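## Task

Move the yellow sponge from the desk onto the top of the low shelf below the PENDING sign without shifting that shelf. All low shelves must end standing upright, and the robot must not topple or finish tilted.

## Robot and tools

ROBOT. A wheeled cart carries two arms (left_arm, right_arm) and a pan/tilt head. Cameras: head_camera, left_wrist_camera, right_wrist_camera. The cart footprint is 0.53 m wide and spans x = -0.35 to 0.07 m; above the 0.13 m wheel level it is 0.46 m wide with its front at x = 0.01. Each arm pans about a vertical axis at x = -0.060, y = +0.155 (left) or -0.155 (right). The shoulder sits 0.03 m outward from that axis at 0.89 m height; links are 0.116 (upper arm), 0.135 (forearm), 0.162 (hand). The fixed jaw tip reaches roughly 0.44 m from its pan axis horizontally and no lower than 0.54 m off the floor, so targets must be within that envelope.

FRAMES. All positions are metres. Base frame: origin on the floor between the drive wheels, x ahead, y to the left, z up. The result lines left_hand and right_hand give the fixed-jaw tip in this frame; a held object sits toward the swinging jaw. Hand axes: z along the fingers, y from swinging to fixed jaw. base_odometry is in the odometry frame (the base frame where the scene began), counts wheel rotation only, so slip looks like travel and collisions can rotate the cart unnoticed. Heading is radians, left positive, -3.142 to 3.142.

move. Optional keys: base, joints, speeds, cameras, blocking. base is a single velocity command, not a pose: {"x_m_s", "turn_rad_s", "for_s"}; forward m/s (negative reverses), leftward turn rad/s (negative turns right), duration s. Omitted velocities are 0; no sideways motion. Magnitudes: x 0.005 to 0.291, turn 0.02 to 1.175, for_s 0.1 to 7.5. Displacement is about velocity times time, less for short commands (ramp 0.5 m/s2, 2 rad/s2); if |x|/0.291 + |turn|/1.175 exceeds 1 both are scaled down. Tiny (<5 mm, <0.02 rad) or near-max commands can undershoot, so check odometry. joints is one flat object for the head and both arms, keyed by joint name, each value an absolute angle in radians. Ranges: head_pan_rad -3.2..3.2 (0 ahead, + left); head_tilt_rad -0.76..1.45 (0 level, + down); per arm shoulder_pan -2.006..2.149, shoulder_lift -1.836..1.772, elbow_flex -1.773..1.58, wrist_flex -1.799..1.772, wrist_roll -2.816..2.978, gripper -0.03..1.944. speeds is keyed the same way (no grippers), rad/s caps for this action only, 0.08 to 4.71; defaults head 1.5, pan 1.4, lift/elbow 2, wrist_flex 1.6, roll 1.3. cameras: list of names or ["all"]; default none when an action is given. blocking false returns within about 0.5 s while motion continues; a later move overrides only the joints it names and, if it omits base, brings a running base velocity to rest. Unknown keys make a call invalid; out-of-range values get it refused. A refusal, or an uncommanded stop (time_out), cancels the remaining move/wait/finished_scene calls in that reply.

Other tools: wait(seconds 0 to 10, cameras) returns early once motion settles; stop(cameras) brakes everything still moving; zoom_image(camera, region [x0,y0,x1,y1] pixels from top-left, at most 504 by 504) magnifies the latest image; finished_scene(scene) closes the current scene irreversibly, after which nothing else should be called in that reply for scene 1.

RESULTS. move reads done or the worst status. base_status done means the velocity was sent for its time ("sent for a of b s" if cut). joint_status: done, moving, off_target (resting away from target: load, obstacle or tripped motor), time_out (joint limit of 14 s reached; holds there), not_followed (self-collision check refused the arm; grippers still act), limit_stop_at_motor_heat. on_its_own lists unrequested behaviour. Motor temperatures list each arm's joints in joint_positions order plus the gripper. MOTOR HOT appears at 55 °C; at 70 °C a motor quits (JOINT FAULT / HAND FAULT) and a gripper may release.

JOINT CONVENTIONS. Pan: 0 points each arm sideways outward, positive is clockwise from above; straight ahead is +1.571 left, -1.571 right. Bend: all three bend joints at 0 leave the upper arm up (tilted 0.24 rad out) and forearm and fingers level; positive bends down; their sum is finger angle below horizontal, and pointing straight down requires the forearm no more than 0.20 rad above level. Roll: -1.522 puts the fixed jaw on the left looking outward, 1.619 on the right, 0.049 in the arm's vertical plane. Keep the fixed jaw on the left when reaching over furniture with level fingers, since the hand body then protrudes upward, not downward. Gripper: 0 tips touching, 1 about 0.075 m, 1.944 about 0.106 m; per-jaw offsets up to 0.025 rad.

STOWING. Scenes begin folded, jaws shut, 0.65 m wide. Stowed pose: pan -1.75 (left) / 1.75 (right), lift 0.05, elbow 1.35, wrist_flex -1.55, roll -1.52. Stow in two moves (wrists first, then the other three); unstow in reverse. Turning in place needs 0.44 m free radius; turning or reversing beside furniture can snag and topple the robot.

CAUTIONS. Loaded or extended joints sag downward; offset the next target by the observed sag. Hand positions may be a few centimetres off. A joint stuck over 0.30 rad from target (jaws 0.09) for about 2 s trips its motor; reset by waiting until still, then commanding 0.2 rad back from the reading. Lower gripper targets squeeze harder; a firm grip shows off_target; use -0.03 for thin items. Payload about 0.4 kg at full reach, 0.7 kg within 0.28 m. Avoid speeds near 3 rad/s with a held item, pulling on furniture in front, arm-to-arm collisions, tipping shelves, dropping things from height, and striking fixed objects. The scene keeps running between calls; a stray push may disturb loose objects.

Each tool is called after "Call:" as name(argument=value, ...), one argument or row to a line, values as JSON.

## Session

Call:
move(
  joints={"head_pan_rad": 0, "head_tilt_rad": 0.35},
  cameras=["all"],
)

Call:
move(
  joints={"head_pan_rad": 0.8, "head_tilt_rad": 0.2},
  cameras=["head_camera"],
)

Call:
move(
  joints={"head_pan_rad": 1.6},
  cameras=["head_camera"],
)

Call:
move(
  joints={"head_pan_rad": 2.4},
  cameras=["head_camera"],
)

Call:
move(
  joints={"head_pan_rad": 3.15},
  cameras=["head_camera"],
)

Call:
move(
  joints={"head_pan_rad": -2.3},
  cameras=["head_camera"],
)

Call:
move(
  joints={"head_pan_rad": -1.5},
  cameras=["head_camera"],
)

Call:
move(
  joints={"head_pan_rad": -0.75},
  cameras=["head_camera"],
)

Scene clock: 1.03 s.
Motor temperatures (°C): left_arm=[30 31 30 30 31 30] | right_arm=[29 27 26 27 29 27]
move: done
base_odometry: x=+0.000 y=+0.000 heading=+0.000
base_status: not commanded
joint_positions: head_pan_rad=+0.000 head_tilt_rad=+0.342 left_arm_shoulder_pan_rad=+0.002 left_arm_shoulder_lift_rad=-1.688 left_arm_elbow_flex_rad=+1.459 left_arm_wrist_flex_rad=+0.984 left_arm_wrist_roll_rad=-0.001 left_arm_gripper_rad=+0.000 right_arm_shoulder_pan_rad=+0.004 right_arm_shoulder_lift_rad=-1.732 right_arm_elbow_flex_rad=+1.485 right_arm_wrist_flex_rad=+1.015 right_arm_wrist_roll_rad=+0.000 right_arm_gripper_rad=+0.000
joint_status: all done
left_hand: x=-0.0597 y=+0.3120 z=+0.8286 quat_wxyz=(+0.397, -0.918, +0.023, +0.009) (m; base frame)
right_hand: x=-0.0607 y=-0.3093 z=+0.8243 quat_wxyz=(+0.009, +0.024, +0.920, -0.391) (m; base frame)
pictures: head_camera, left_wrist_camera, right_wrist_camera
Images, in order (width x height): head_camera 644x476, left_wrist_camera 644x476, right_wrist_camera 644x476.

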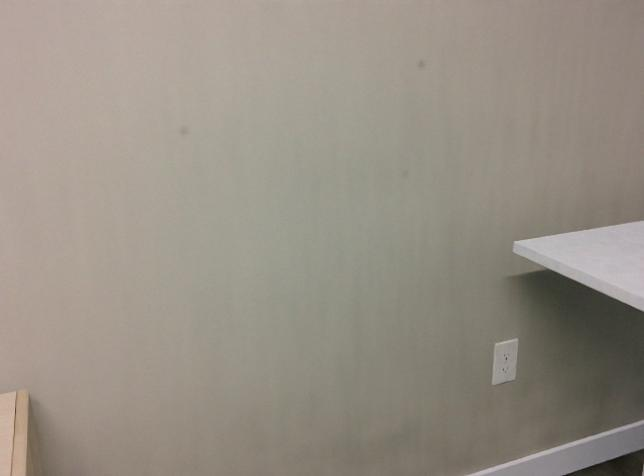

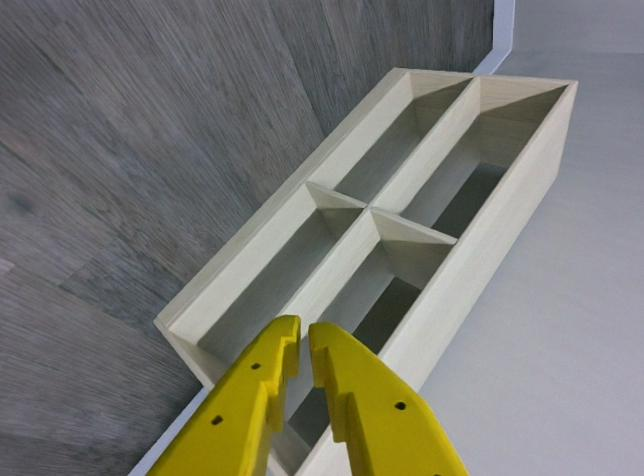

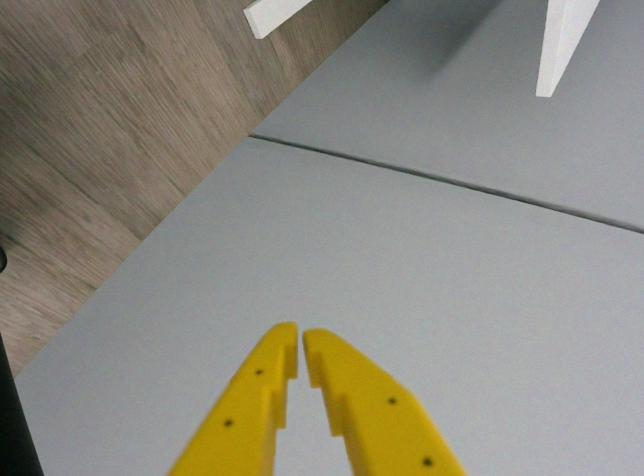

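Scene clock: 2.37 s.
move: done
base_odometry: x=+0.000 y=+0.000 heading=+0.000
base_status: not commanded
joint_positions: head_pan_rad=+0.790 head_tilt_rad=+0.212 left_arm_shoulder_pan_rad=+0.002 left_arm_shoulder_lift_rad=-1.688 left_arm_elbow_flex_rad=+1.459 left_arm_wrist_flex_rad=+0.984 left_arm_wrist_roll_rad=-0.001 left_arm_gripper_rad=+0.000 right_arm_shoulder_pan_rad=+0.004 right_arm_shoulder_lift_rad=-1.732 right_arm_elbow_flex_rad=+1.485 right_arm_wrist_flex_rad=+1.015 right_arm_wrist_roll_rad=+0.000 right_arm_gripper_rad=+0.000
joint_status: all done
left_hand: x=-0.0597 y=+0.3120 z=+0.8286 quat_wxyz=(+0.397, -0.918, +0.023, +0.009) (m; base frame)
right_hand: x=-0.0607 y=-0.3093 z=+0.8243 quat_wxyz=(+0.009, +0.024, +0.920, -0.391) (m; base frame)
pictures: head_camera
Images, in order (width x height): head_camera 644x476.

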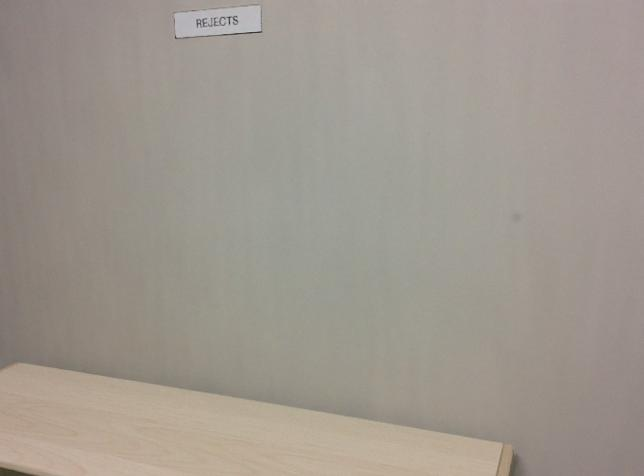

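Scene clock: 3.70 s.
move: done
base_odometry: x=+0.000 y=+0.000 heading=+0.000
base_status: not commanded
joint_positions: head_pan_rad=+1.589 head_tilt_rad=+0.212 left_arm_shoulder_pan_rad=+0.002 left_arm_shoulder_lift_rad=-1.688 left_arm_elbow_flex_rad=+1.459 left_arm_wrist_flex_rad=+0.984 left_arm_wrist_roll_rad=-0.001 left_arm_gripper_rad=+0.000 right_arm_shoulder_pan_rad=+0.004 right_arm_shoulder_lift_rad=-1.732 right_arm_elbow_flex_rad=+1.485 right_arm_wrist_flex_rad=+1.015 right_arm_wrist_roll_rad=+0.000 right_arm_gripper_rad=+0.000
joint_status: all done
left_hand: x=-0.0597 y=+0.3120 z=+0.8286 quat_wxyz=(+0.397, -0.918, +0.023, +0.009) (m; base frame)
right_hand: x=-0.0607 y=-0.3093 z=+0.8243 quat_wxyz=(+0.009, +0.024, +0.920, -0.391) (m; base frame)
pictures: head_camera
Images, in order (width x height): head_camera 644x476.

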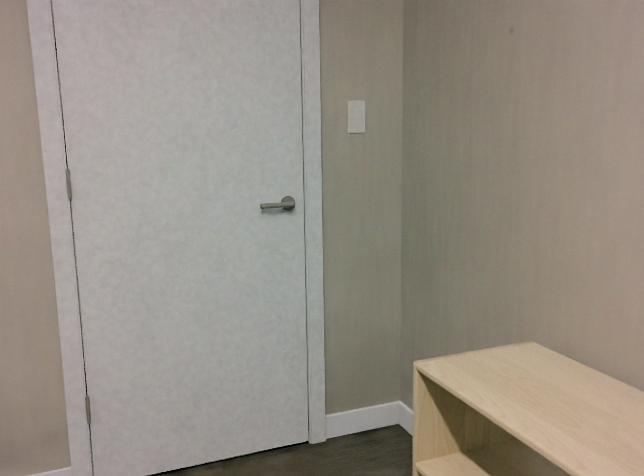

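Scene clock: 5.03 s.
move: done
base_odometry: x=+0.000 y=+0.000 heading=+0.000
base_status: not commanded
joint_positions: head_pan_rad=+2.390 head_tilt_rad=+0.212 left_arm_shoulder_pan_rad=+0.002 left_arm_shoulder_lift_rad=-1.688 left_arm_elbow_flex_rad=+1.459 left_arm_wrist_flex_rad=+0.984 left_arm_wrist_roll_rad=-0.001 left_arm_gripper_rad=+0.000 right_arm_shoulder_pan_rad=+0.004 right_arm_shoulder_lift_rad=-1.732 right_arm_elbow_flex_rad=+1.485 right_arm_wrist_flex_rad=+1.015 right_arm_wrist_roll_rad=+0.000 right_arm_gripper_rad=+0.000
joint_status: all done
left_hand: x=-0.0597 y=+0.3120 z=+0.8286 quat_wxyz=(+0.397, -0.918, +0.023, +0.009) (m; base frame)
right_hand: x=-0.0607 y=-0.3093 z=+0.8243 quat_wxyz=(+0.009, +0.024, +0.920, -0.391) (m; base frame)
pictures: head_camera
Images, in order (width x height): head_camera 644x476.

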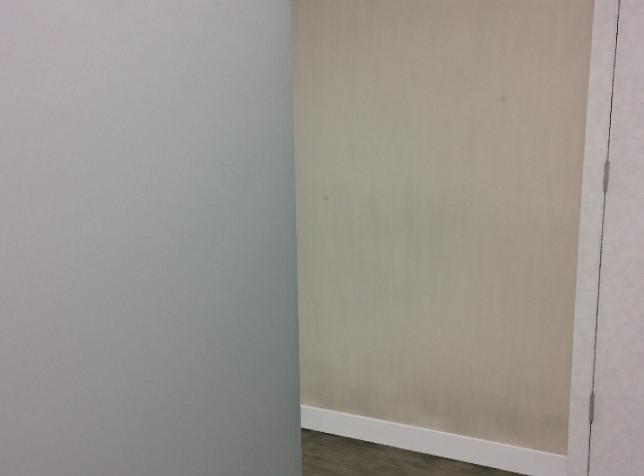

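Scene clock: 6.33 s.
move: done
base_odometry: x=+0.000 y=+0.000 heading=+0.000
base_status: not commanded
joint_positions: head_pan_rad=+3.140 head_tilt_rad=+0.212 left_arm_shoulder_pan_rad=+0.002 left_arm_shoulder_lift_rad=-1.688 left_arm_elbow_flex_rad=+1.459 left_arm_wrist_flex_rad=+0.984 left_arm_wrist_roll_rad=-0.001 left_arm_gripper_rad=+0.000 right_arm_shoulder_pan_rad=+0.004 right_arm_shoulder_lift_rad=-1.732 right_arm_elbow_flex_rad=+1.485 right_arm_wrist_flex_rad=+1.015 right_arm_wrist_roll_rad=+0.000 right_arm_gripper_rad=+0.000
joint_status: all done
left_hand: x=-0.0597 y=+0.3120 z=+0.8286 quat_wxyz=(+0.397, -0.918, +0.023, +0.009) (m; base frame)
right_hand: x=-0.0607 y=-0.3093 z=+0.8243 quat_wxyz=(+0.009, +0.024, +0.920, -0.391) (m; base frame)
pictures: head_camera
Images, in order (width x height): head_camera 644x476.

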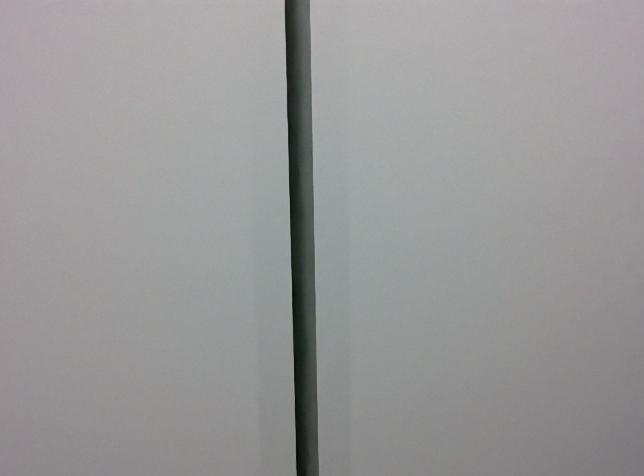

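Scene clock: 10.77 s.
move: done
base_odometry: x=+0.000 y=+0.000 heading=+0.000
base_status: not commanded
joint_positions: head_pan_rad=-2.290 head_tilt_rad=+0.212 left_arm_shoulder_pan_rad=+0.002 left_arm_shoulder_lift_rad=-1.688 left_arm_elbow_flex_rad=+1.459 left_arm_wrist_flex_rad=+0.984 left_arm_wrist_roll_rad=-0.001 left_arm_gripper_rad=+0.000 right_arm_shoulder_pan_rad=+0.004 right_arm_shoulder_lift_rad=-1.732 right_arm_elbow_flex_rad=+1.485 right_arm_wrist_flex_rad=+1.015 right_arm_wrist_roll_rad=+0.000 right_arm_gripper_rad=+0.000
joint_status: all done
left_hand: x=-0.0597 y=+0.3120 z=+0.8286 quat_wxyz=(+0.397, -0.918, +0.023, +0.009) (m; base frame)
right_hand: x=-0.0607 y=-0.3093 z=+0.8243 quat_wxyz=(+0.009, +0.024, +0.920, -0.391) (m; base frame)
pictures: head_camera
Images, in order (width x height): head_camera 644x476.

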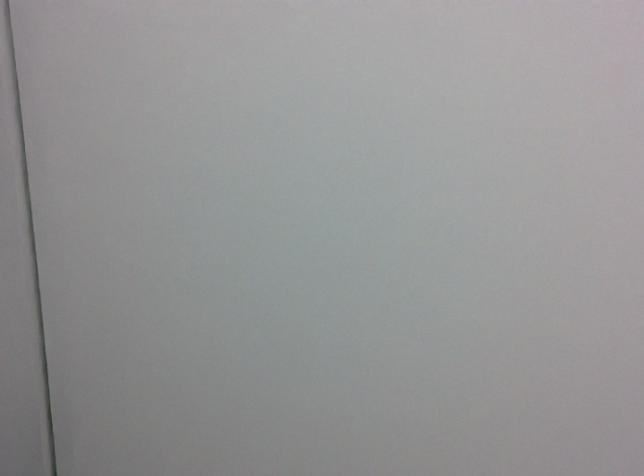

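Scene clock: 12.10 s.
move: done
base_odometry: x=+0.000 y=+0.000 heading=+0.000
base_status: not commanded
joint_positions: head_pan_rad=-1.511 head_tilt_rad=+0.212 left_arm_shoulder_pan_rad=+0.002 left_arm_shoulder_lift_rad=-1.688 left_arm_elbow_flex_rad=+1.459 left_arm_wrist_flex_rad=+0.984 left_arm_wrist_roll_rad=-0.001 left_arm_gripper_rad=+0.000 right_arm_shoulder_pan_rad=+0.004 right_arm_shoulder_lift_rad=-1.732 right_arm_elbow_flex_rad=+1.485 right_arm_wrist_flex_rad=+1.015 right_arm_wrist_roll_rad=+0.000 right_arm_gripper_rad=+0.000
joint_status: all done
left_hand: x=-0.0597 y=+0.3120 z=+0.8286 quat_wxyz=(+0.397, -0.918, +0.023, +0.009) (m; base frame)
right_hand: x=-0.0607 y=-0.3093 z=+0.8243 quat_wxyz=(+0.009, +0.024, +0.920, -0.391) (m; base frame)
pictures: head_camera
Images, in order (width x height): head_camera 644x476.

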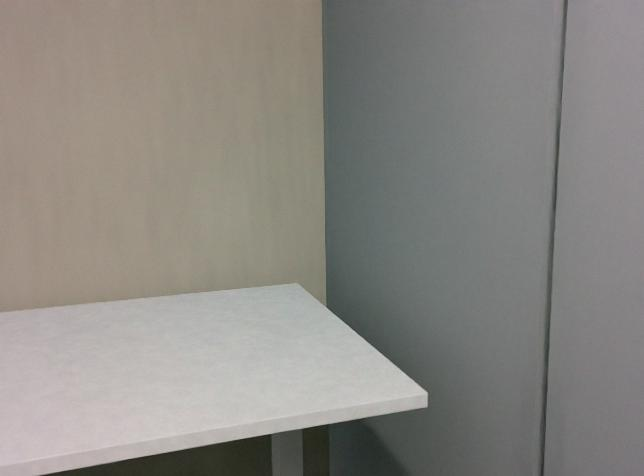

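Scene clock: 13.40 s.
move: done
base_odometry: x=+0.000 y=+0.000 heading=+0.000
base_status: not commanded
joint_positions: head_pan_rad=-0.761 head_tilt_rad=+0.212 left_arm_shoulder_pan_rad=+0.002 left_arm_shoulder_lift_rad=-1.688 left_arm_elbow_flex_rad=+1.459 left_arm_wrist_flex_rad=+0.984 left_arm_wrist_roll_rad=-0.001 left_arm_gripper_rad=+0.000 right_arm_shoulder_pan_rad=+0.004 right_arm_shoulder_lift_rad=-1.732 right_arm_elbow_flex_rad=+1.485 right_arm_wrist_flex_rad=+1.015 right_arm_wrist_roll_rad=+0.000 right_arm_gripper_rad=+0.000
joint_status: all done
left_hand: x=-0.0597 y=+0.3120 z=+0.8286 quat_wxyz=(+0.397, -0.918, +0.023, +0.009) (m; base frame)
right_hand: x=-0.0607 y=-0.3093 z=+0.8243 quat_wxyz=(+0.009, +0.024, +0.920, -0.391) (m; base frame)
pictures: head_camera
Images, in order (width x height): head_camera 644x476.

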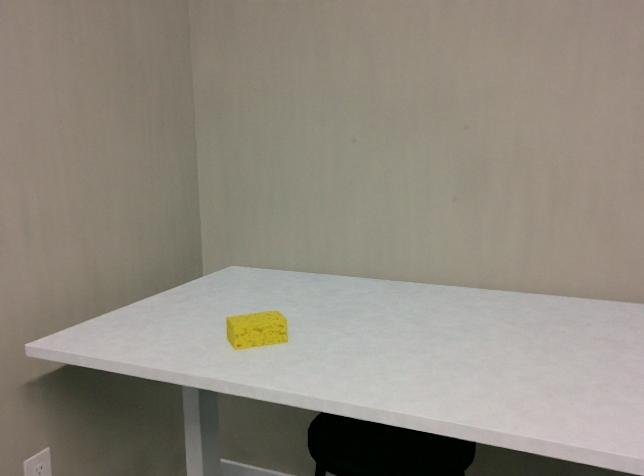

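Call:
zoom_image(
  camera="head_camera",
  region=[210, 295, 305, 365],
)

Scaled by 5.305.

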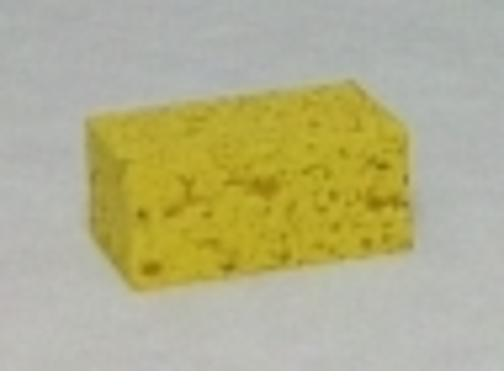

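Call:
move(
  base={"turn_rad_s": -0.4, "for_s": 0.72},
)

Call:
move(
  base={"x_m_s": 0.25, "for_s": 3.55},
)

Call:
move(
  base={"turn_rad_s": -0.6, "for_s": 1.39},
  joints={"head_pan_rad": 0, "head_tilt_rad": 0.7},
  cameras=["head_camera"],
)

Scene clock: 59.97 s.
move: done
base_odometry: x=+0.000 y=+0.000 heading=-0.294
base_status: done (sent for 0.73 of 0.73 s)
joint_positions: head_pan_rad=-0.761 head_tilt_rad=+0.212 left_arm_shoulder_pan_rad=-0.006 left_arm_shoulder_lift_rad=-1.688 left_arm_elbow_flex_rad=+1.459 left_arm_wrist_flex_rad=+0.984 left_arm_wrist_roll_rad=-0.001 left_arm_gripper_rad=+0.000 right_arm_shoulder_pan_rad=+0.003 right_arm_shoulder_lift_rad=-1.732 right_arm_elbow_flex_rad=+1.485 right_arm_wrist_flex_rad=+1.015 right_arm_wrist_roll_rad=+0.000 right_arm_gripper_rad=+0.000
joint_status: not commanded
left_hand: x=-0.0609 y=+0.3120 z=+0.8286 quat_wxyz=(+0.397, -0.918, +0.020, +0.011) (m; base frame)
right_hand: x=-0.0604 y=-0.3093 z=+0.8243 quat_wxyz=(+0.009, +0.024, +0.920, -0.391) (m; base frame)
pictures: none

Scene clock: 64.70 s.
move: done
base_odometry: x=+0.854 y=-0.258 heading=-0.292
base_status: done (sent for 3.57 of 3.57 s)
joint_positions: head_pan_rad=-0.761 head_tilt_rad=+0.212 left_arm_shoulder_pan_rad=-0.004 left_arm_shoulder_lift_rad=-1.688 left_arm_elbow_flex_rad=+1.459 left_arm_wrist_flex_rad=+0.984 left_arm_wrist_roll_rad=-0.001 left_arm_gripper_rad=+0.000 right_arm_shoulder_pan_rad=-0.002 right_arm_shoulder_lift_rad=-1.732 right_arm_elbow_flex_rad=+1.485 right_arm_wrist_flex_rad=+1.015 right_arm_wrist_roll_rad=+0.000 right_arm_gripper_rad=+0.000
joint_status: not commanded
left_hand: x=-0.0607 y=+0.3120 z=+0.8286 quat_wxyz=(+0.397, -0.918, +0.021, +0.011) (m; base frame)
right_hand: x=-0.0597 y=-0.3093 z=+0.8243 quat_wxyz=(+0.010, +0.021, +0.920, -0.390) (m; base frame)
pictures: none

Scene clock: 66.77 s.
move: done
base_odometry: x=+0.853 y=-0.258 heading=-1.133
base_status: done (sent for 1.4 of 1.4 s)
joint_positions: head_pan_rad=-0.011 head_tilt_rad=+0.693 left_arm_shoulder_pan_rad=+0.003 left_arm_shoulder_lift_rad=-1.688 left_arm_elbow_flex_rad=+1.459 left_arm_wrist_flex_rad=+0.984 left_arm_wrist_roll_rad=-0.001 left_arm_gripper_rad=+0.000 right_arm_shoulder_pan_rad=+0.003 right_arm_shoulder_lift_rad=-1.732 right_arm_elbow_flex_rad=+1.485 right_arm_wrist_flex_rad=+1.015 right_arm_wrist_roll_rad=+0.000 right_arm_gripper_rad=+0.000
joint_status: all done
left_hand: x=-0.0595 y=+0.3120 z=+0.8286 quat_wxyz=(+0.397, -0.918, +0.024, +0.009) (m; base frame)
right_hand: x=-0.0604 y=-0.3093 z=+0.8243 quat_wxyz=(+0.009, +0.024, +0.920, -0.391) (m; base frame)
pictures: head_camera
Images, in order (width x height): head_camera 644x476.

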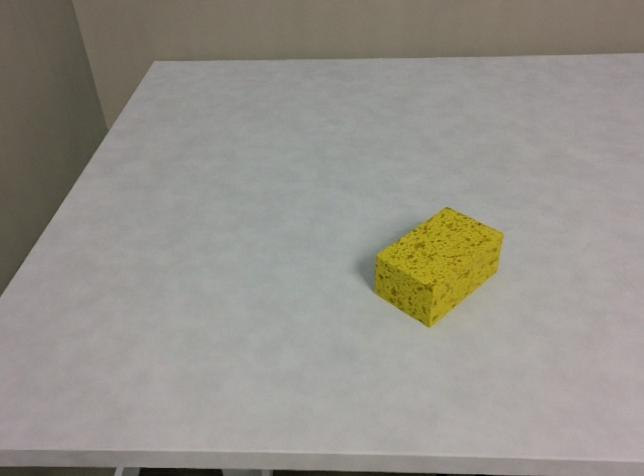

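Call:
move(
  base={"turn_rad_s": -0.4, "for_s": 0.75},
  joints={"left_arm_shoulder_pan_rad": 0.8},
)

Call:
move(
  joints={"left_arm_shoulder_lift_rad": 0.27, "left_arm_elbow_flex_rad": -0.334, "left_arm_wrist_flex_rad": 0.62, "left_arm_wrist_roll_rad": -1.522, "left_arm_gripper_rad": 1.9},
)

Call:
move(
  base={"x_m_s": 0.15, "for_s": 0.9},
  joints={"left_arm_shoulder_pan_rad": 1.8},
)

Call:
move(
  base={"turn_rad_s": 0.4, "for_s": 0.75},
  joints={"head_tilt_rad": 0.9},
  cameras=["head_camera", "left_wrist_camera"],
)

Scene clock: 94.10 s.
move: done
base_odometry: x=+0.853 y=-0.258 heading=-1.441
base_status: done (sent for 0.77 of 0.77 s)
joint_positions: head_pan_rad=-0.011 head_tilt_rad=+0.693 left_arm_shoulder_pan_rad=+0.795 left_arm_shoulder_lift_rad=-1.688 left_arm_elbow_flex_rad=+1.459 left_arm_wrist_flex_rad=+0.984 left_arm_wrist_roll_rad=-0.001 left_arm_gripper_rad=+0.000 right_arm_shoulder_pan_rad=+0.000 right_arm_shoulder_lift_rad=-1.732 right_arm_elbow_flex_rad=+1.485 right_arm_wrist_flex_rad=+1.015 right_arm_wrist_roll_rad=+0.000 right_arm_gripper_rad=+0.000
joint_status: all done
left_hand: x=+0.0521 y=+0.2650 z=+0.8286 quat_wxyz=(+0.370, -0.837, +0.376, -0.144) (m; base frame)
right_hand: x=-0.0599 y=-0.3093 z=+0.8243 quat_wxyz=(+0.010, +0.022, +0.920, -0.391) (m; base frame)
pictures: none

Scene clock: 96.07 s.
move: done
base_odometry: x=+0.853 y=-0.258 heading=-1.441
base_status: not commanded
joint_positions: head_pan_rad=-0.011 head_tilt_rad=+0.693 left_arm_shoulder_pan_rad=+0.795 left_arm_shoulder_lift_rad=+0.281 left_arm_elbow_flex_rad=-0.294 left_arm_wrist_flex_rad=+0.632 left_arm_wrist_roll_rad=-1.518 left_arm_gripper_rad=+1.891 right_arm_shoulder_pan_rad=+0.000 right_arm_shoulder_lift_rad=-1.732 right_arm_elbow_flex_rad=+1.485 right_arm_wrist_flex_rad=+1.015 right_arm_wrist_roll_rad=+0.000 right_arm_gripper_rad=+0.000
joint_status: all done
left_hand: x=+0.1872 y=+0.4084 z=+0.9078 quat_wxyz=(+0.424, -0.338, +0.822, +0.172) (m; base frame)
right_hand: x=-0.0599 y=-0.3093 z=+0.8243 quat_wxyz=(+0.010, +0.022, +0.920, -0.391) (m; base frame)
pictures: none

Scene clock: 97.90 s.
move: done
base_odometry: x=+0.870 y=-0.393 heading=-1.442
base_status: done (sent for 0.9 of 0.9 s)
joint_positions: head_pan_rad=-0.011 head_tilt_rad=+0.693 left_arm_shoulder_pan_rad=+1.792 left_arm_shoulder_lift_rad=+0.281 left_arm_elbow_flex_rad=-0.296 left_arm_wrist_flex_rad=+0.632 left_arm_wrist_roll_rad=-1.527 left_arm_gripper_rad=+1.891 right_arm_shoulder_pan_rad=+0.004 right_arm_shoulder_lift_rad=-1.732 right_arm_elbow_flex_rad=+1.485 right_arm_wrist_flex_rad=+1.015 right_arm_wrist_roll_rad=+0.000 right_arm_gripper_rad=+0.000
joint_status: all done
left_hand: x=+0.2871 y=+0.0849 z=+0.9083 quat_wxyz=(+0.456, +0.100, +0.883, -0.049) (m; base frame)
right_hand: x=-0.0607 y=-0.3093 z=+0.8243 quat_wxyz=(+0.009, +0.024, +0.920, -0.391) (m; base frame)
pictures: none

Scene clock: 99.37 s.
move: done
base_odometry: x=+0.870 y=-0.392 heading=-1.132
base_status: done (sent for 0.77 of 0.77 s)
joint_positions: head_pan_rad=-0.011 head_tilt_rad=+0.894 left_arm_shoulder_pan_rad=+1.801 left_arm_shoulder_lift_rad=+0.281 left_arm_elbow_flex_rad=-0.296 left_arm_wrist_flex_rad=+0.632 left_arm_wrist_roll_rad=-1.527 left_arm_gripper_rad=+1.891 right_arm_shoulder_pan_rad=-0.004 right_arm_shoulder_lift_rad=-1.732 right_arm_elbow_flex_rad=+1.485 right_arm_wrist_flex_rad=+1.015 right_arm_wrist_roll_rad=+0.000 right_arm_gripper_rad=+0.000
joint_status: all done
left_hand: x=+0.2865 y=+0.0817 z=+0.9083 quat_wxyz=(+0.456, +0.104, +0.883, -0.052) (m; base frame)
right_hand: x=-0.0595 y=-0.3093 z=+0.8243 quat_wxyz=(+0.010, +0.021, +0.920, -0.390) (m; base frame)
pictures: head_camera, left_wrist_camera
Images, in order (width x height): head_camera 644x476, left_wrist_camera 644x476.

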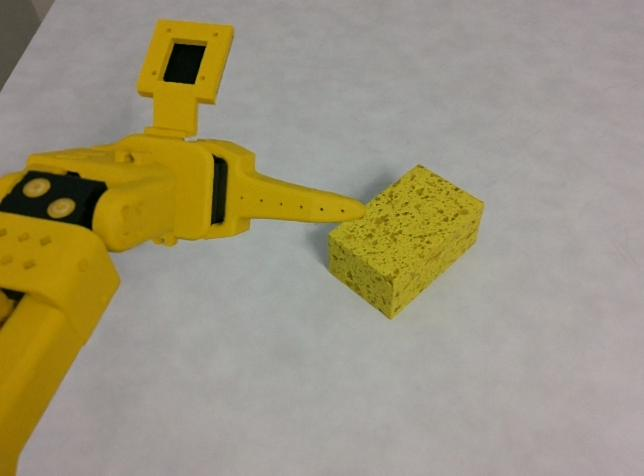

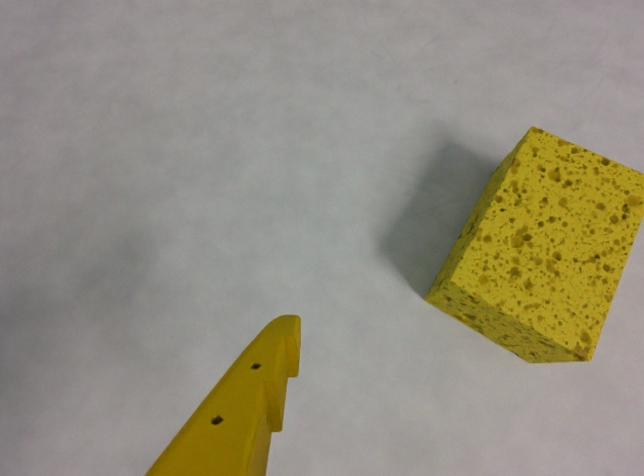

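Call:
move(
  base={"x_m_s": 0.12, "for_s": 1.17},
  joints={"left_arm_shoulder_pan_rad": 2.11, "head_tilt_rad": 1.0, "head_pan_rad": -0.1},
  cameras=["head_camera", "left_wrist_camera"],
)

Scene clock: 109.77 s.
move: done
base_odometry: x=+0.929 y=-0.517 heading=-1.132
base_status: done (sent for 1.17 of 1.17 s)
joint_positions: head_pan_rad=-0.091 head_tilt_rad=+0.995 left_arm_shoulder_pan_rad=+2.109 left_arm_shoulder_lift_rad=+0.283 left_arm_elbow_flex_rad=-0.297 left_arm_wrist_flex_rad=+0.632 left_arm_wrist_roll_rad=-1.527 left_arm_gripper_rad=+1.891 right_arm_shoulder_pan_rad=-0.004 right_arm_shoulder_lift_rad=-1.732 right_arm_elbow_flex_rad=+1.485 right_arm_wrist_flex_rad=+1.015 right_arm_wrist_roll_rad=+0.000 right_arm_gripper_rad=+0.000
joint_status: all done
left_hand: x=+0.2480 y=-0.0201 z=+0.9082 quat_wxyz=(+0.442, +0.239, +0.856, -0.121) (m; base frame)
right_hand: x=-0.0595 y=-0.3093 z=+0.8243 quat_wxyz=(+0.010, +0.021, +0.920, -0.390) (m; base frame)
pictures: head_camera, left_wrist_camera
Images, in order (width x height): head_camera 644x476, left_wrist_camera 644x476.

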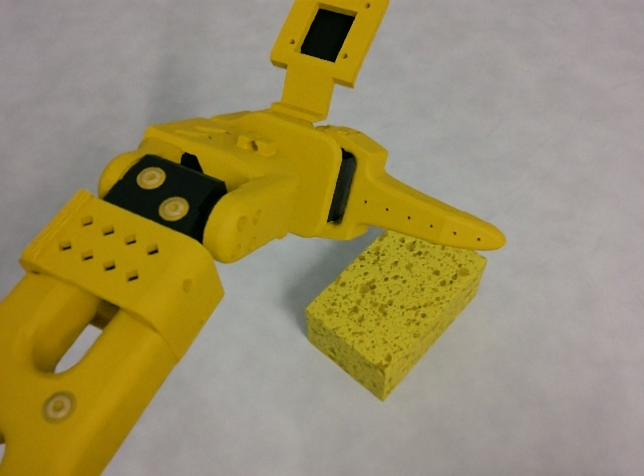

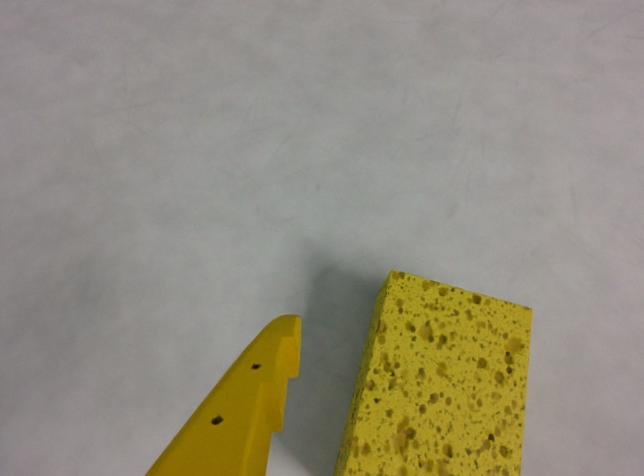

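Call:
move(
  joints={"left_arm_shoulder_pan_rad": 2.135, "left_arm_shoulder_lift_rad": 0.836, "left_arm_elbow_flex_rad": -0.47, "left_arm_wrist_flex_rad": 0.21},
  speeds={"left_arm_shoulder_lift_rad": 0.5, "left_arm_elbow_flex_rad": 0.2, "left_arm_wrist_flex_rad": 0.4},
  cameras=["head_camera", "left_wrist_camera"],
)

Scene clock: 117.43 s.
move: done
base_odometry: x=+0.929 y=-0.517 heading=-1.132
base_status: not commanded
joint_positions: head_pan_rad=-0.091 head_tilt_rad=+0.995 left_arm_shoulder_pan_rad=+2.131 left_arm_shoulder_lift_rad=+0.852 left_arm_elbow_flex_rad=-0.434 left_arm_wrist_flex_rad=+0.223 left_arm_wrist_roll_rad=-1.527 left_arm_gripper_rad=+1.891 right_arm_shoulder_pan_rad=-0.004 right_arm_shoulder_lift_rad=-1.732 right_arm_elbow_flex_rad=+1.485 right_arm_wrist_flex_rad=+1.015 right_arm_wrist_roll_rad=+0.000 right_arm_gripper_rad=+0.000
joint_status: all done
left_hand: x=+0.2724 y=-0.0443 z=+0.8008 quat_wxyz=(+0.431, +0.249, +0.858, -0.123) (m; base frame)
right_hand: x=-0.0595 y=-0.3093 z=+0.8243 quat_wxyz=(+0.010, +0.021, +0.920, -0.390) (m; base frame)
pictures: head_camera, left_wrist_camera
Images, in order (width x height): head_camera 644x476, left_wrist_camera 644x476.

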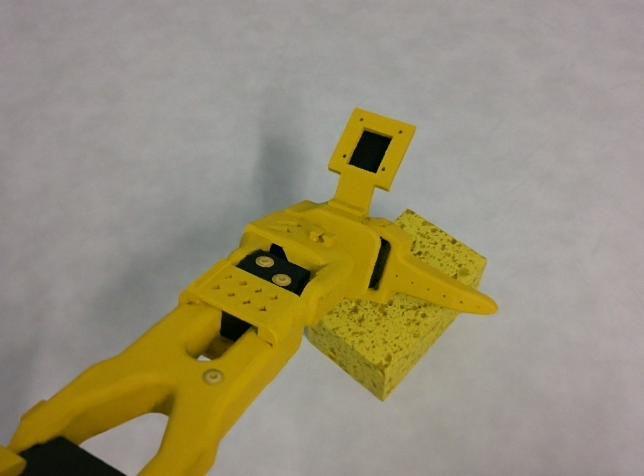

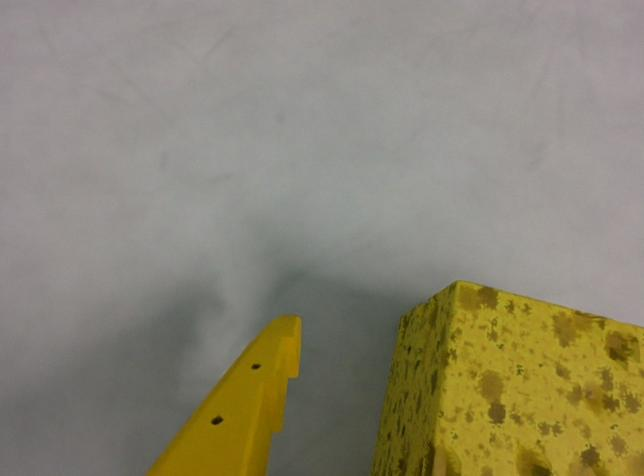

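Call:
move(
  joints={"left_arm_shoulder_lift_rad": 0.9},
  speeds={"left_arm_shoulder_lift_rad": 0.3},
)

Call:
move(
  joints={"left_arm_gripper_rad": 0.65},
  cameras=["head_camera", "left_wrist_camera"],
)

Scene clock: 126.87 s.
move: done
base_odometry: x=+0.929 y=-0.517 heading=-1.132
base_status: not commanded
joint_positions: head_pan_rad=-0.091 head_tilt_rad=+0.995 left_arm_shoulder_pan_rad=+2.129 left_arm_shoulder_lift_rad=+0.898 left_arm_elbow_flex_rad=-0.452 left_arm_wrist_flex_rad=+0.218 left_arm_wrist_roll_rad=-1.518 left_arm_gripper_rad=+1.891 right_arm_shoulder_pan_rad=-0.004 right_arm_shoulder_lift_rad=-1.732 right_arm_elbow_flex_rad=+1.485 right_arm_wrist_flex_rad=+1.015 right_arm_wrist_roll_rad=+0.000 right_arm_gripper_rad=+0.000
joint_status: all done
left_hand: x=+0.2715 y=-0.0430 z=+0.7896 quat_wxyz=(+0.421, +0.246, +0.865, -0.122) (m; base frame)
right_hand: x=-0.0595 y=-0.3093 z=+0.8243 quat_wxyz=(+0.010, +0.021, +0.920, -0.390) (m; base frame)
pictures: none

Scene clock: 128.03 s.
move: off_target
base_odometry: x=+0.929 y=-0.517 heading=-1.132
base_status: not commanded
joint_positions: head_pan_rad=-0.091 head_tilt_rad=+0.995 left_arm_shoulder_pan_rad=+2.143 left_arm_shoulder_lift_rad=+0.886 left_arm_elbow_flex_rad=-0.477 left_arm_wrist_flex_rad=+0.204 left_arm_wrist_roll_rad=-1.518 left_arm_gripper_rad=+0.810 right_arm_shoulder_pan_rad=-0.002 right_arm_shoulder_lift_rad=-1.732 right_arm_elbow_flex_rad=+1.485 right_arm_wrist_flex_rad=+1.015 right_arm_wrist_roll_rad=+0.000 right_arm_gripper_rad=+0.000
joint_status: left_arm_gripper_rad off_target (ended at +0.810, target +0.650)
left_hand: x=+0.2739 y=-0.0509 z=+0.8020 quat_wxyz=(+0.442, +0.249, +0.852, -0.131) (m; base frame)
right_hand: x=-0.0597 y=-0.3093 z=+0.8243 quat_wxyz=(+0.010, +0.021, +0.920, -0.390) (m; base frame)
pictures: head_camera, left_wrist_camera
Images, in order (width x height): head_camera 644x476, left_wrist_camera 644x476.

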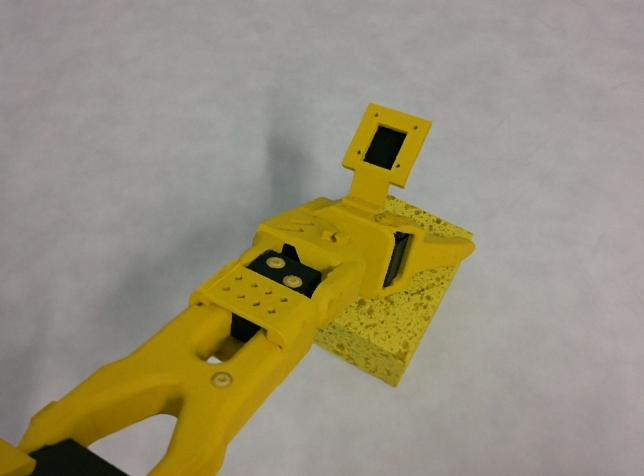

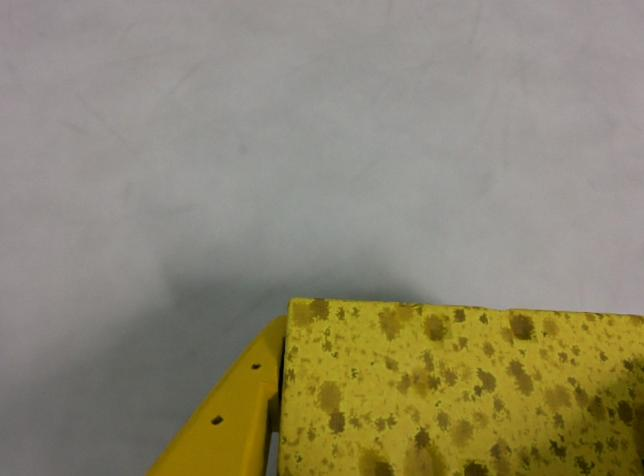

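Call:
move(
  joints={"left_arm_gripper_rad": 0.72, "left_arm_shoulder_lift_rad": 0.15, "left_arm_elbow_flex_rad": -0.33, "left_arm_wrist_flex_rad": 0.79},
  speeds={"left_arm_shoulder_lift_rad": 0.7, "left_arm_wrist_flex_rad": 0.55},
)

Call:
move(
  base={"x_m_s": -0.15, "for_s": 1.1},
  cameras=["left_wrist_camera"],
)

Call:
move(
  base={"turn_rad_s": 0.5, "for_s": 1.1},
)

Call:
move(
  base={"x_m_s": -0.25, "for_s": 4.8},
)

Call:
move(
  base={"turn_rad_s": 0.8, "for_s": 3.2},
  joints={"head_pan_rad": 0.2, "head_tilt_rad": 0.35},
  cameras=["head_camera", "left_wrist_camera"],
)

Scene clock: 164.13 s.
move: off_target
base_odometry: x=+0.929 y=-0.517 heading=-1.132
base_status: not commanded
joint_positions: head_pan_rad=-0.091 head_tilt_rad=+0.995 left_arm_shoulder_pan_rad=+2.137 left_arm_shoulder_lift_rad=+0.209 left_arm_elbow_flex_rad=-0.325 left_arm_wrist_flex_rad=+0.787 left_arm_wrist_roll_rad=-1.527 left_arm_gripper_rad=+0.810 right_arm_shoulder_pan_rad=-0.002 right_arm_shoulder_lift_rad=-1.732 right_arm_elbow_flex_rad=+1.485 right_arm_wrist_flex_rad=+1.015 right_arm_wrist_roll_rad=+0.000 right_arm_gripper_rad=+0.000
joint_status: left_arm_gripper_rad off_target (ended at +0.810, target +0.720); the others done
left_hand: x=+0.2312 y=-0.0209 z=+0.9189 quat_wxyz=(+0.417, +0.254, +0.864, -0.120) (m; base frame)
right_hand: x=-0.0597 y=-0.3093 z=+0.8243 quat_wxyz=(+0.010, +0.021, +0.920, -0.390) (m; base frame)
pictures: none

Scene clock: 166.27 s.
move: done
base_odometry: x=+0.860 y=-0.370 heading=-1.130
base_status: done (sent for 1.1 of 1.1 s)
joint_positions: head_pan_rad=-0.091 head_tilt_rad=+0.995 left_arm_shoulder_pan_rad=+2.139 left_arm_shoulder_lift_rad=+0.209 left_arm_elbow_flex_rad=-0.325 left_arm_wrist_flex_rad=+0.787 left_arm_wrist_roll_rad=-1.527 left_arm_gripper_rad=+0.810 right_arm_shoulder_pan_rad=-0.002 right_arm_shoulder_lift_rad=-1.732 right_arm_elbow_flex_rad=+1.485 right_arm_wrist_flex_rad=+1.015 right_arm_wrist_roll_rad=+0.000 right_arm_gripper_rad=+0.000
joint_status: not commanded
left_hand: x=+0.2309 y=-0.0214 z=+0.9189 quat_wxyz=(+0.417, +0.254, +0.864, -0.121) (m; base frame)
right_hand: x=-0.0597 y=-0.3093 z=+0.8243 quat_wxyz=(+0.010, +0.021, +0.920, -0.390) (m; base frame)
pictures: left_wrist_camera
Images, in order (width x height): left_wrist_camera 644x476.

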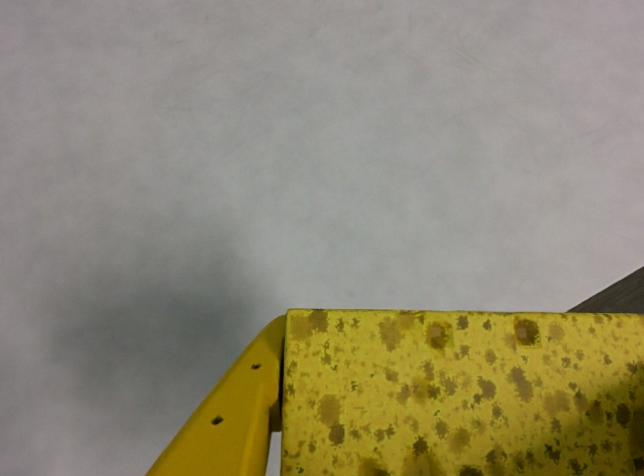

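Scene clock: 168.07 s.
move: done
base_odometry: x=+0.860 y=-0.369 heading=-0.583
base_status: done (sent for 1.1 of 1.1 s)
joint_positions: head_pan_rad=-0.091 head_tilt_rad=+0.995 left_arm_shoulder_pan_rad=+2.131 left_arm_shoulder_lift_rad=+0.209 left_arm_elbow_flex_rad=-0.325 left_arm_wrist_flex_rad=+0.787 left_arm_wrist_roll_rad=-1.527 left_arm_gripper_rad=+0.810 right_arm_shoulder_pan_rad=-0.002 right_arm_shoulder_lift_rad=-1.732 right_arm_elbow_flex_rad=+1.485 right_arm_wrist_flex_rad=+1.015 right_arm_wrist_roll_rad=+0.000 right_arm_gripper_rad=+0.000
joint_status: not commanded
left_hand: x=+0.2322 y=-0.0191 z=+0.9189 quat_wxyz=(+0.418, +0.251, +0.865, -0.119) (m; base frame)
right_hand: x=-0.0597 y=-0.3093 z=+0.8243 quat_wxyz=(+0.010, +0.021, +0.920, -0.390) (m; base frame)
pictures: none

Scene clock: 174.13 s.
move: done
base_odometry: x=-0.143 y=+0.290 heading=-0.582
base_status: done (sent for 4.8 of 4.8 s)
joint_positions: head_pan_rad=-0.091 head_tilt_rad=+0.995 left_arm_shoulder_pan_rad=+2.134 left_arm_shoulder_lift_rad=+0.209 left_arm_elbow_flex_rad=-0.325 left_arm_wrist_flex_rad=+0.787 left_arm_wrist_roll_rad=-1.527 left_arm_gripper_rad=+0.810 right_arm_shoulder_pan_rad=-0.002 right_arm_shoulder_lift_rad=-1.732 right_arm_elbow_flex_rad=+1.485 right_arm_wrist_flex_rad=+1.015 right_arm_wrist_roll_rad=+0.000 right_arm_gripper_rad=+0.000
joint_status: not commanded
left_hand: x=+0.2317 y=-0.0200 z=+0.9189 quat_wxyz=(+0.418, +0.252, +0.865, -0.120) (m; base frame)
right_hand: x=-0.0597 y=-0.3093 z=+0.8243 quat_wxyz=(+0.010, +0.021, +0.920, -0.390) (m; base frame)
pictures: none

Scene clock: 178.13 s.
move: done
base_odometry: x=-0.143 y=+0.290 heading=+1.976
base_status: done (sent for 3.2 of 3.2 s)
joint_positions: head_pan_rad=+0.189 head_tilt_rad=+0.362 left_arm_shoulder_pan_rad=+2.131 left_arm_shoulder_lift_rad=+0.209 left_arm_elbow_flex_rad=-0.325 left_arm_wrist_flex_rad=+0.787 left_arm_wrist_roll_rad=-1.527 left_arm_gripper_rad=+0.810 right_arm_shoulder_pan_rad=-0.002 right_arm_shoulder_lift_rad=-1.732 right_arm_elbow_flex_rad=+1.485 right_arm_wrist_flex_rad=+1.015 right_arm_wrist_roll_rad=+0.000 right_arm_gripper_rad=+0.000
joint_status: all done
left_hand: x=+0.2322 y=-0.0191 z=+0.9189 quat_wxyz=(+0.418, +0.251, +0.865, -0.119) (m; base frame)
right_hand: x=-0.0597 y=-0.3093 z=+0.8243 quat_wxyz=(+0.010, +0.021, +0.920, -0.390) (m; base frame)
pictures: head_camera, left_wrist_camera
Images, in order (width x height): head_camera 644x476, left_wrist_camera 644x476.

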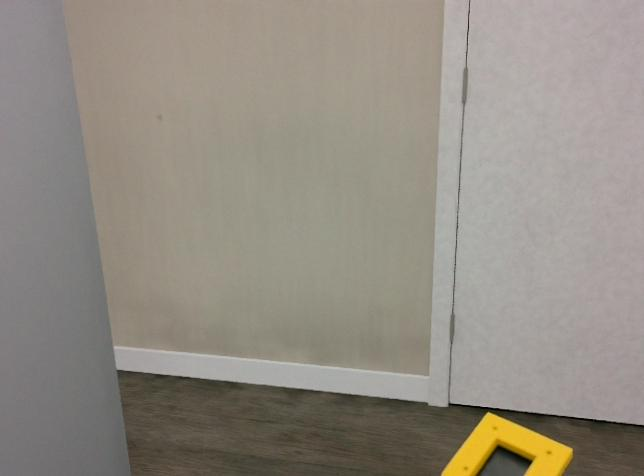

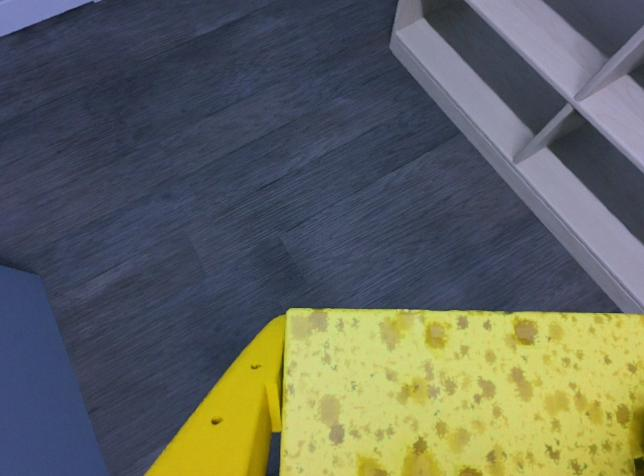

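Call:
move(
  base={"x_m_s": 0.25, "for_s": 5.75},
)

Call:
move(
  base={"turn_rad_s": 0.6, "for_s": 2.67},
  joints={"head_pan_rad": 0.0, "head_tilt_rad": 0.4},
  cameras=["head_camera"],
)

Call:
move(
  joints={"head_pan_rad": 1.0, "head_tilt_rad": 0.8},
  cameras=["head_camera"],
)

Scene clock: 207.80 s.
move: done
base_odometry: x=-0.711 y=+1.616 heading=+1.975
base_status: done (sent for 5.77 of 5.77 s)
joint_positions: head_pan_rad=+0.189 head_tilt_rad=+0.362 left_arm_shoulder_pan_rad=+2.132 left_arm_shoulder_lift_rad=+0.209 left_arm_elbow_flex_rad=-0.325 left_arm_wrist_flex_rad=+0.787 left_arm_wrist_roll_rad=-1.527 left_arm_gripper_rad=+0.810 right_arm_shoulder_pan_rad=+0.001 right_arm_shoulder_lift_rad=-1.732 right_arm_elbow_flex_rad=+1.485 right_arm_wrist_flex_rad=+1.015 right_arm_wrist_roll_rad=+0.000 right_arm_gripper_rad=+0.000
joint_status: not commanded
left_hand: x=+0.2320 y=-0.0196 z=+0.9189 quat_wxyz=(+0.418, +0.252, +0.865, -0.119) (m; base frame)
right_hand: x=-0.0602 y=-0.3093 z=+0.8243 quat_wxyz=(+0.009, +0.023, +0.920, -0.391) (m; base frame)
pictures: none

Scene clock: 211.17 s.
move: done
base_odometry: x=-0.710 y=+1.616 heading=-2.707
base_status: done (sent for 2.67 of 2.67 s)
joint_positions: head_pan_rad=+0.009 head_tilt_rad=+0.393 left_arm_shoulder_pan_rad=+2.131 left_arm_shoulder_lift_rad=+0.209 left_arm_elbow_flex_rad=-0.325 left_arm_wrist_flex_rad=+0.787 left_arm_wrist_roll_rad=-1.527 left_arm_gripper_rad=+0.810 right_arm_shoulder_pan_rad=+0.000 right_arm_shoulder_lift_rad=-1.732 right_arm_elbow_flex_rad=+1.485 right_arm_wrist_flex_rad=+1.015 right_arm_wrist_roll_rad=+0.000 right_arm_gripper_rad=+0.000
joint_status: all done
left_hand: x=+0.2322 y=-0.0191 z=+0.9189 quat_wxyz=(+0.418, +0.251, +0.865, -0.119) (m; base frame)
right_hand: x=-0.0599 y=-0.3093 z=+0.8243 quat_wxyz=(+0.010, +0.022, +0.920, -0.391) (m; base frame)
pictures: head_camera
Images, in order (width x height): head_camera 644x476.

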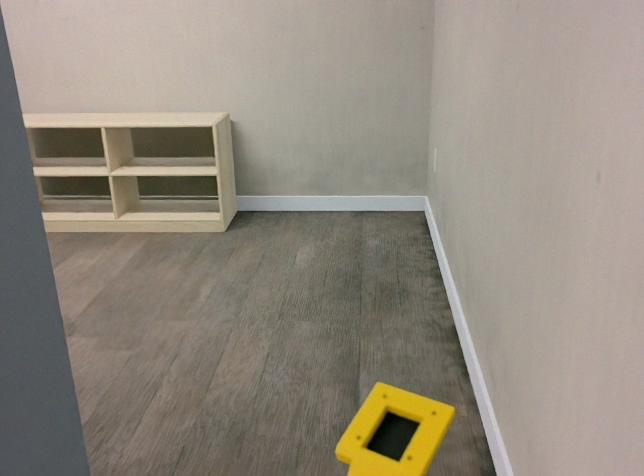

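Scene clock: 212.63 s.
move: done
base_odometry: x=-0.710 y=+1.616 heading=-2.707
base_status: not commanded
joint_positions: head_pan_rad=+0.989 head_tilt_rad=+0.794 left_arm_shoulder_pan_rad=+2.131 left_arm_shoulder_lift_rad=+0.209 left_arm_elbow_flex_rad=-0.325 left_arm_wrist_flex_rad=+0.787 left_arm_wrist_roll_rad=-1.527 left_arm_gripper_rad=+0.810 right_arm_shoulder_pan_rad=+0.000 right_arm_shoulder_lift_rad=-1.732 right_arm_elbow_flex_rad=+1.485 right_arm_wrist_flex_rad=+1.015 right_arm_wrist_roll_rad=+0.000 right_arm_gripper_rad=+0.000
joint_status: all done
left_hand: x=+0.2322 y=-0.0191 z=+0.9189 quat_wxyz=(+0.418, +0.251, +0.865, -0.119) (m; base frame)
right_hand: x=-0.0599 y=-0.3093 z=+0.8243 quat_wxyz=(+0.010, +0.022, +0.920, -0.391) (m; base frame)
pictures: head_camera
Images, in order (width x height): head_camera 644x476.

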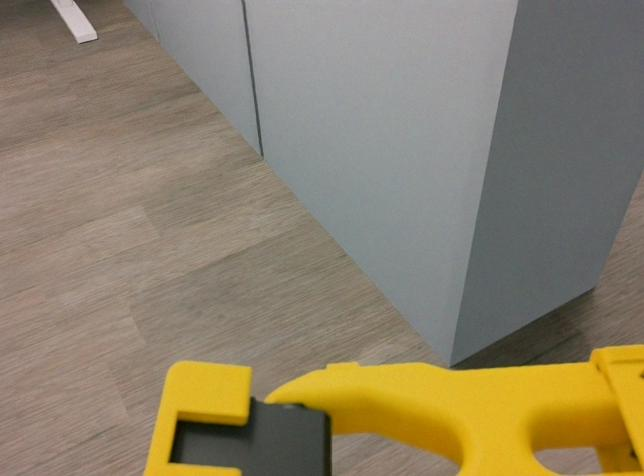

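Call:
move(
  base={"x_m_s": 0.27, "for_s": 5.95},
)

Call:
move(
  base={"turn_rad_s": 0.5, "for_s": 1.2},
  joints={"head_pan_rad": 0, "head_tilt_rad": 0.1},
  cameras=["head_camera"],
)

Call:
move(
  base={"x_m_s": 0.25, "for_s": 4.55},
)

Call:
move(
  base={"turn_rad_s": -0.5, "for_s": 1.2},
  joints={"head_tilt_rad": 0.7, "left_arm_shoulder_pan_rad": 1.571},
  speeds={"left_arm_shoulder_pan_rad": 0.5},
  cameras=["head_camera", "left_wrist_camera"],
)

Scene clock: 248.93 s.
move: done
base_odometry: x=-2.171 y=+0.935 heading=-2.705
base_status: done (sent for 5.97 of 5.97 s)
joint_positions: head_pan_rad=+0.990 head_tilt_rad=+0.794 left_arm_shoulder_pan_rad=+2.132 left_arm_shoulder_lift_rad=+0.208 left_arm_elbow_flex_rad=-0.325 left_arm_wrist_flex_rad=+0.787 left_arm_wrist_roll_rad=-1.527 left_arm_gripper_rad=+0.810 right_arm_shoulder_pan_rad=+0.001 right_arm_shoulder_lift_rad=-1.732 right_arm_elbow_flex_rad=+1.485 right_arm_wrist_flex_rad=+1.015 right_arm_wrist_roll_rad=+0.000 right_arm_gripper_rad=+0.000
joint_status: not commanded
left_hand: x=+0.2319 y=-0.0195 z=+0.9194 quat_wxyz=(+0.418, +0.252, +0.864, -0.120) (m; base frame)
right_hand: x=-0.0602 y=-0.3093 z=+0.8243 quat_wxyz=(+0.009, +0.023, +0.920, -0.391) (m; base frame)
pictures: none

Scene clock: 250.77 s.
move: done
base_odometry: x=-2.171 y=+0.936 heading=-2.106
base_status: done (sent for 1.2 of 1.2 s)
joint_positions: head_pan_rad=+0.009 head_tilt_rad=+0.111 left_arm_shoulder_pan_rad=+2.129 left_arm_shoulder_lift_rad=+0.208 left_arm_elbow_flex_rad=-0.325 left_arm_wrist_flex_rad=+0.787 left_arm_wrist_roll_rad=-1.527 left_arm_gripper_rad=+0.810 right_arm_shoulder_pan_rad=-0.002 right_arm_shoulder_lift_rad=-1.732 right_arm_elbow_flex_rad=+1.485 right_arm_wrist_flex_rad=+1.015 right_arm_wrist_roll_rad=+0.000 right_arm_gripper_rad=+0.000
joint_status: all done
left_hand: x=+0.2325 y=-0.0186 z=+0.9194 quat_wxyz=(+0.419, +0.250, +0.865, -0.119) (m; base frame)
right_hand: x=-0.0597 y=-0.3093 z=+0.8243 quat_wxyz=(+0.010, +0.021, +0.920, -0.390) (m; base frame)
pictures: head_camera
Images, in order (width x height): head_camera 644x476.

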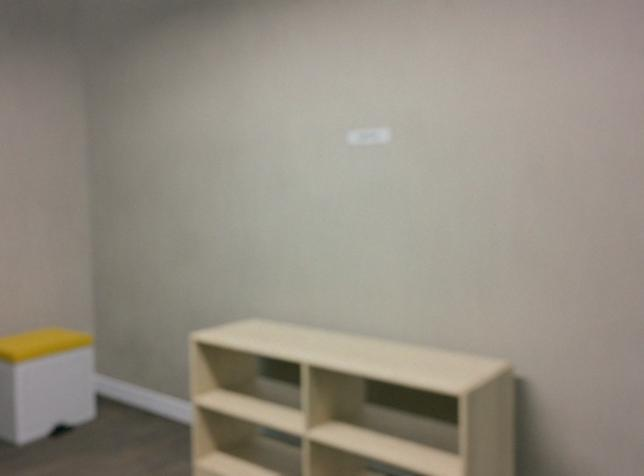

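Scene clock: 256.50 s.
move: done
base_odometry: x=-2.755 y=-0.046 heading=-2.109
base_status: done (sent for 4.57 of 4.57 s)
joint_positions: head_pan_rad=+0.009 head_tilt_rad=+0.110 left_arm_shoulder_pan_rad=+2.131 left_arm_shoulder_lift_rad=+0.208 left_arm_elbow_flex_rad=-0.325 left_arm_wrist_flex_rad=+0.787 left_arm_wrist_roll_rad=-1.527 left_arm_gripper_rad=+0.810 right_arm_shoulder_pan_rad=+0.000 right_arm_shoulder_lift_rad=-1.732 right_arm_elbow_flex_rad=+1.485 right_arm_wrist_flex_rad=+1.015 right_arm_wrist_roll_rad=+0.000 right_arm_gripper_rad=+0.000
joint_status: not commanded
left_hand: x=+0.2322 y=-0.0191 z=+0.9194 quat_wxyz=(+0.419, +0.251, +0.865, -0.119) (m; base frame)
right_hand: x=-0.0599 y=-0.3093 z=+0.8243 quat_wxyz=(+0.010, +0.022, +0.920, -0.391) (m; base frame)
pictures: none

Scene clock: 258.67 s.
move: done
base_odometry: x=-2.754 y=-0.045 heading=-2.707
base_status: done (sent for 1.2 of 1.2 s)
joint_positions: head_pan_rad=+0.009 head_tilt_rad=+0.693 left_arm_shoulder_pan_rad=+1.576 left_arm_shoulder_lift_rad=+0.208 left_arm_elbow_flex_rad=-0.325 left_arm_wrist_flex_rad=+0.787 left_arm_wrist_roll_rad=-1.527 left_arm_gripper_rad=+0.810 right_arm_shoulder_pan_rad=+0.001 right_arm_shoulder_lift_rad=-1.732 right_arm_elbow_flex_rad=+1.485 right_arm_wrist_flex_rad=+1.015 right_arm_wrist_roll_rad=+0.000 right_arm_gripper_rad=+0.000
joint_status: all done
left_hand: x=+0.2801 y=+0.1611 z=+0.9194 quat_wxyz=(+0.435, +0.004, +0.900, +0.000) (m; base frame)
right_hand: x=-0.0602 y=-0.3093 z=+0.8243 quat_wxyz=(+0.009, +0.023, +0.920, -0.391) (m; base frame)
pictures: head_camera, left_wrist_camera
Images, in order (width x height): head_camera 644x476, left_wrist_camera 644x476.

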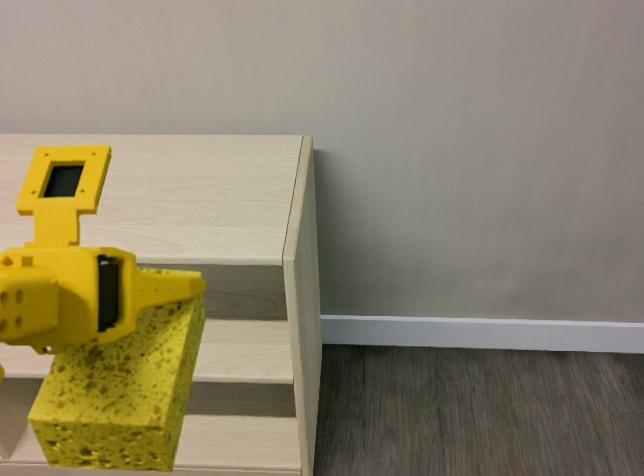

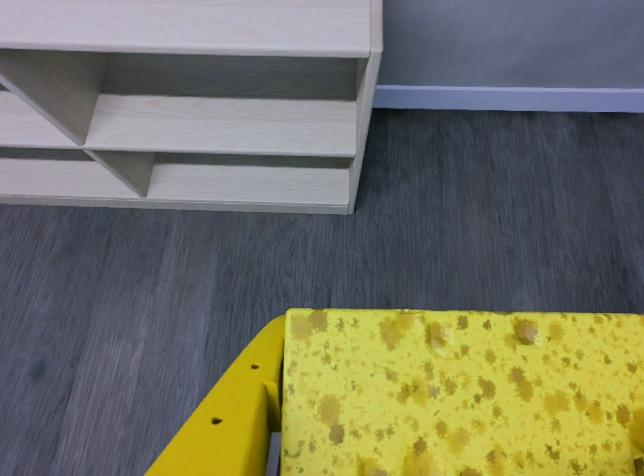

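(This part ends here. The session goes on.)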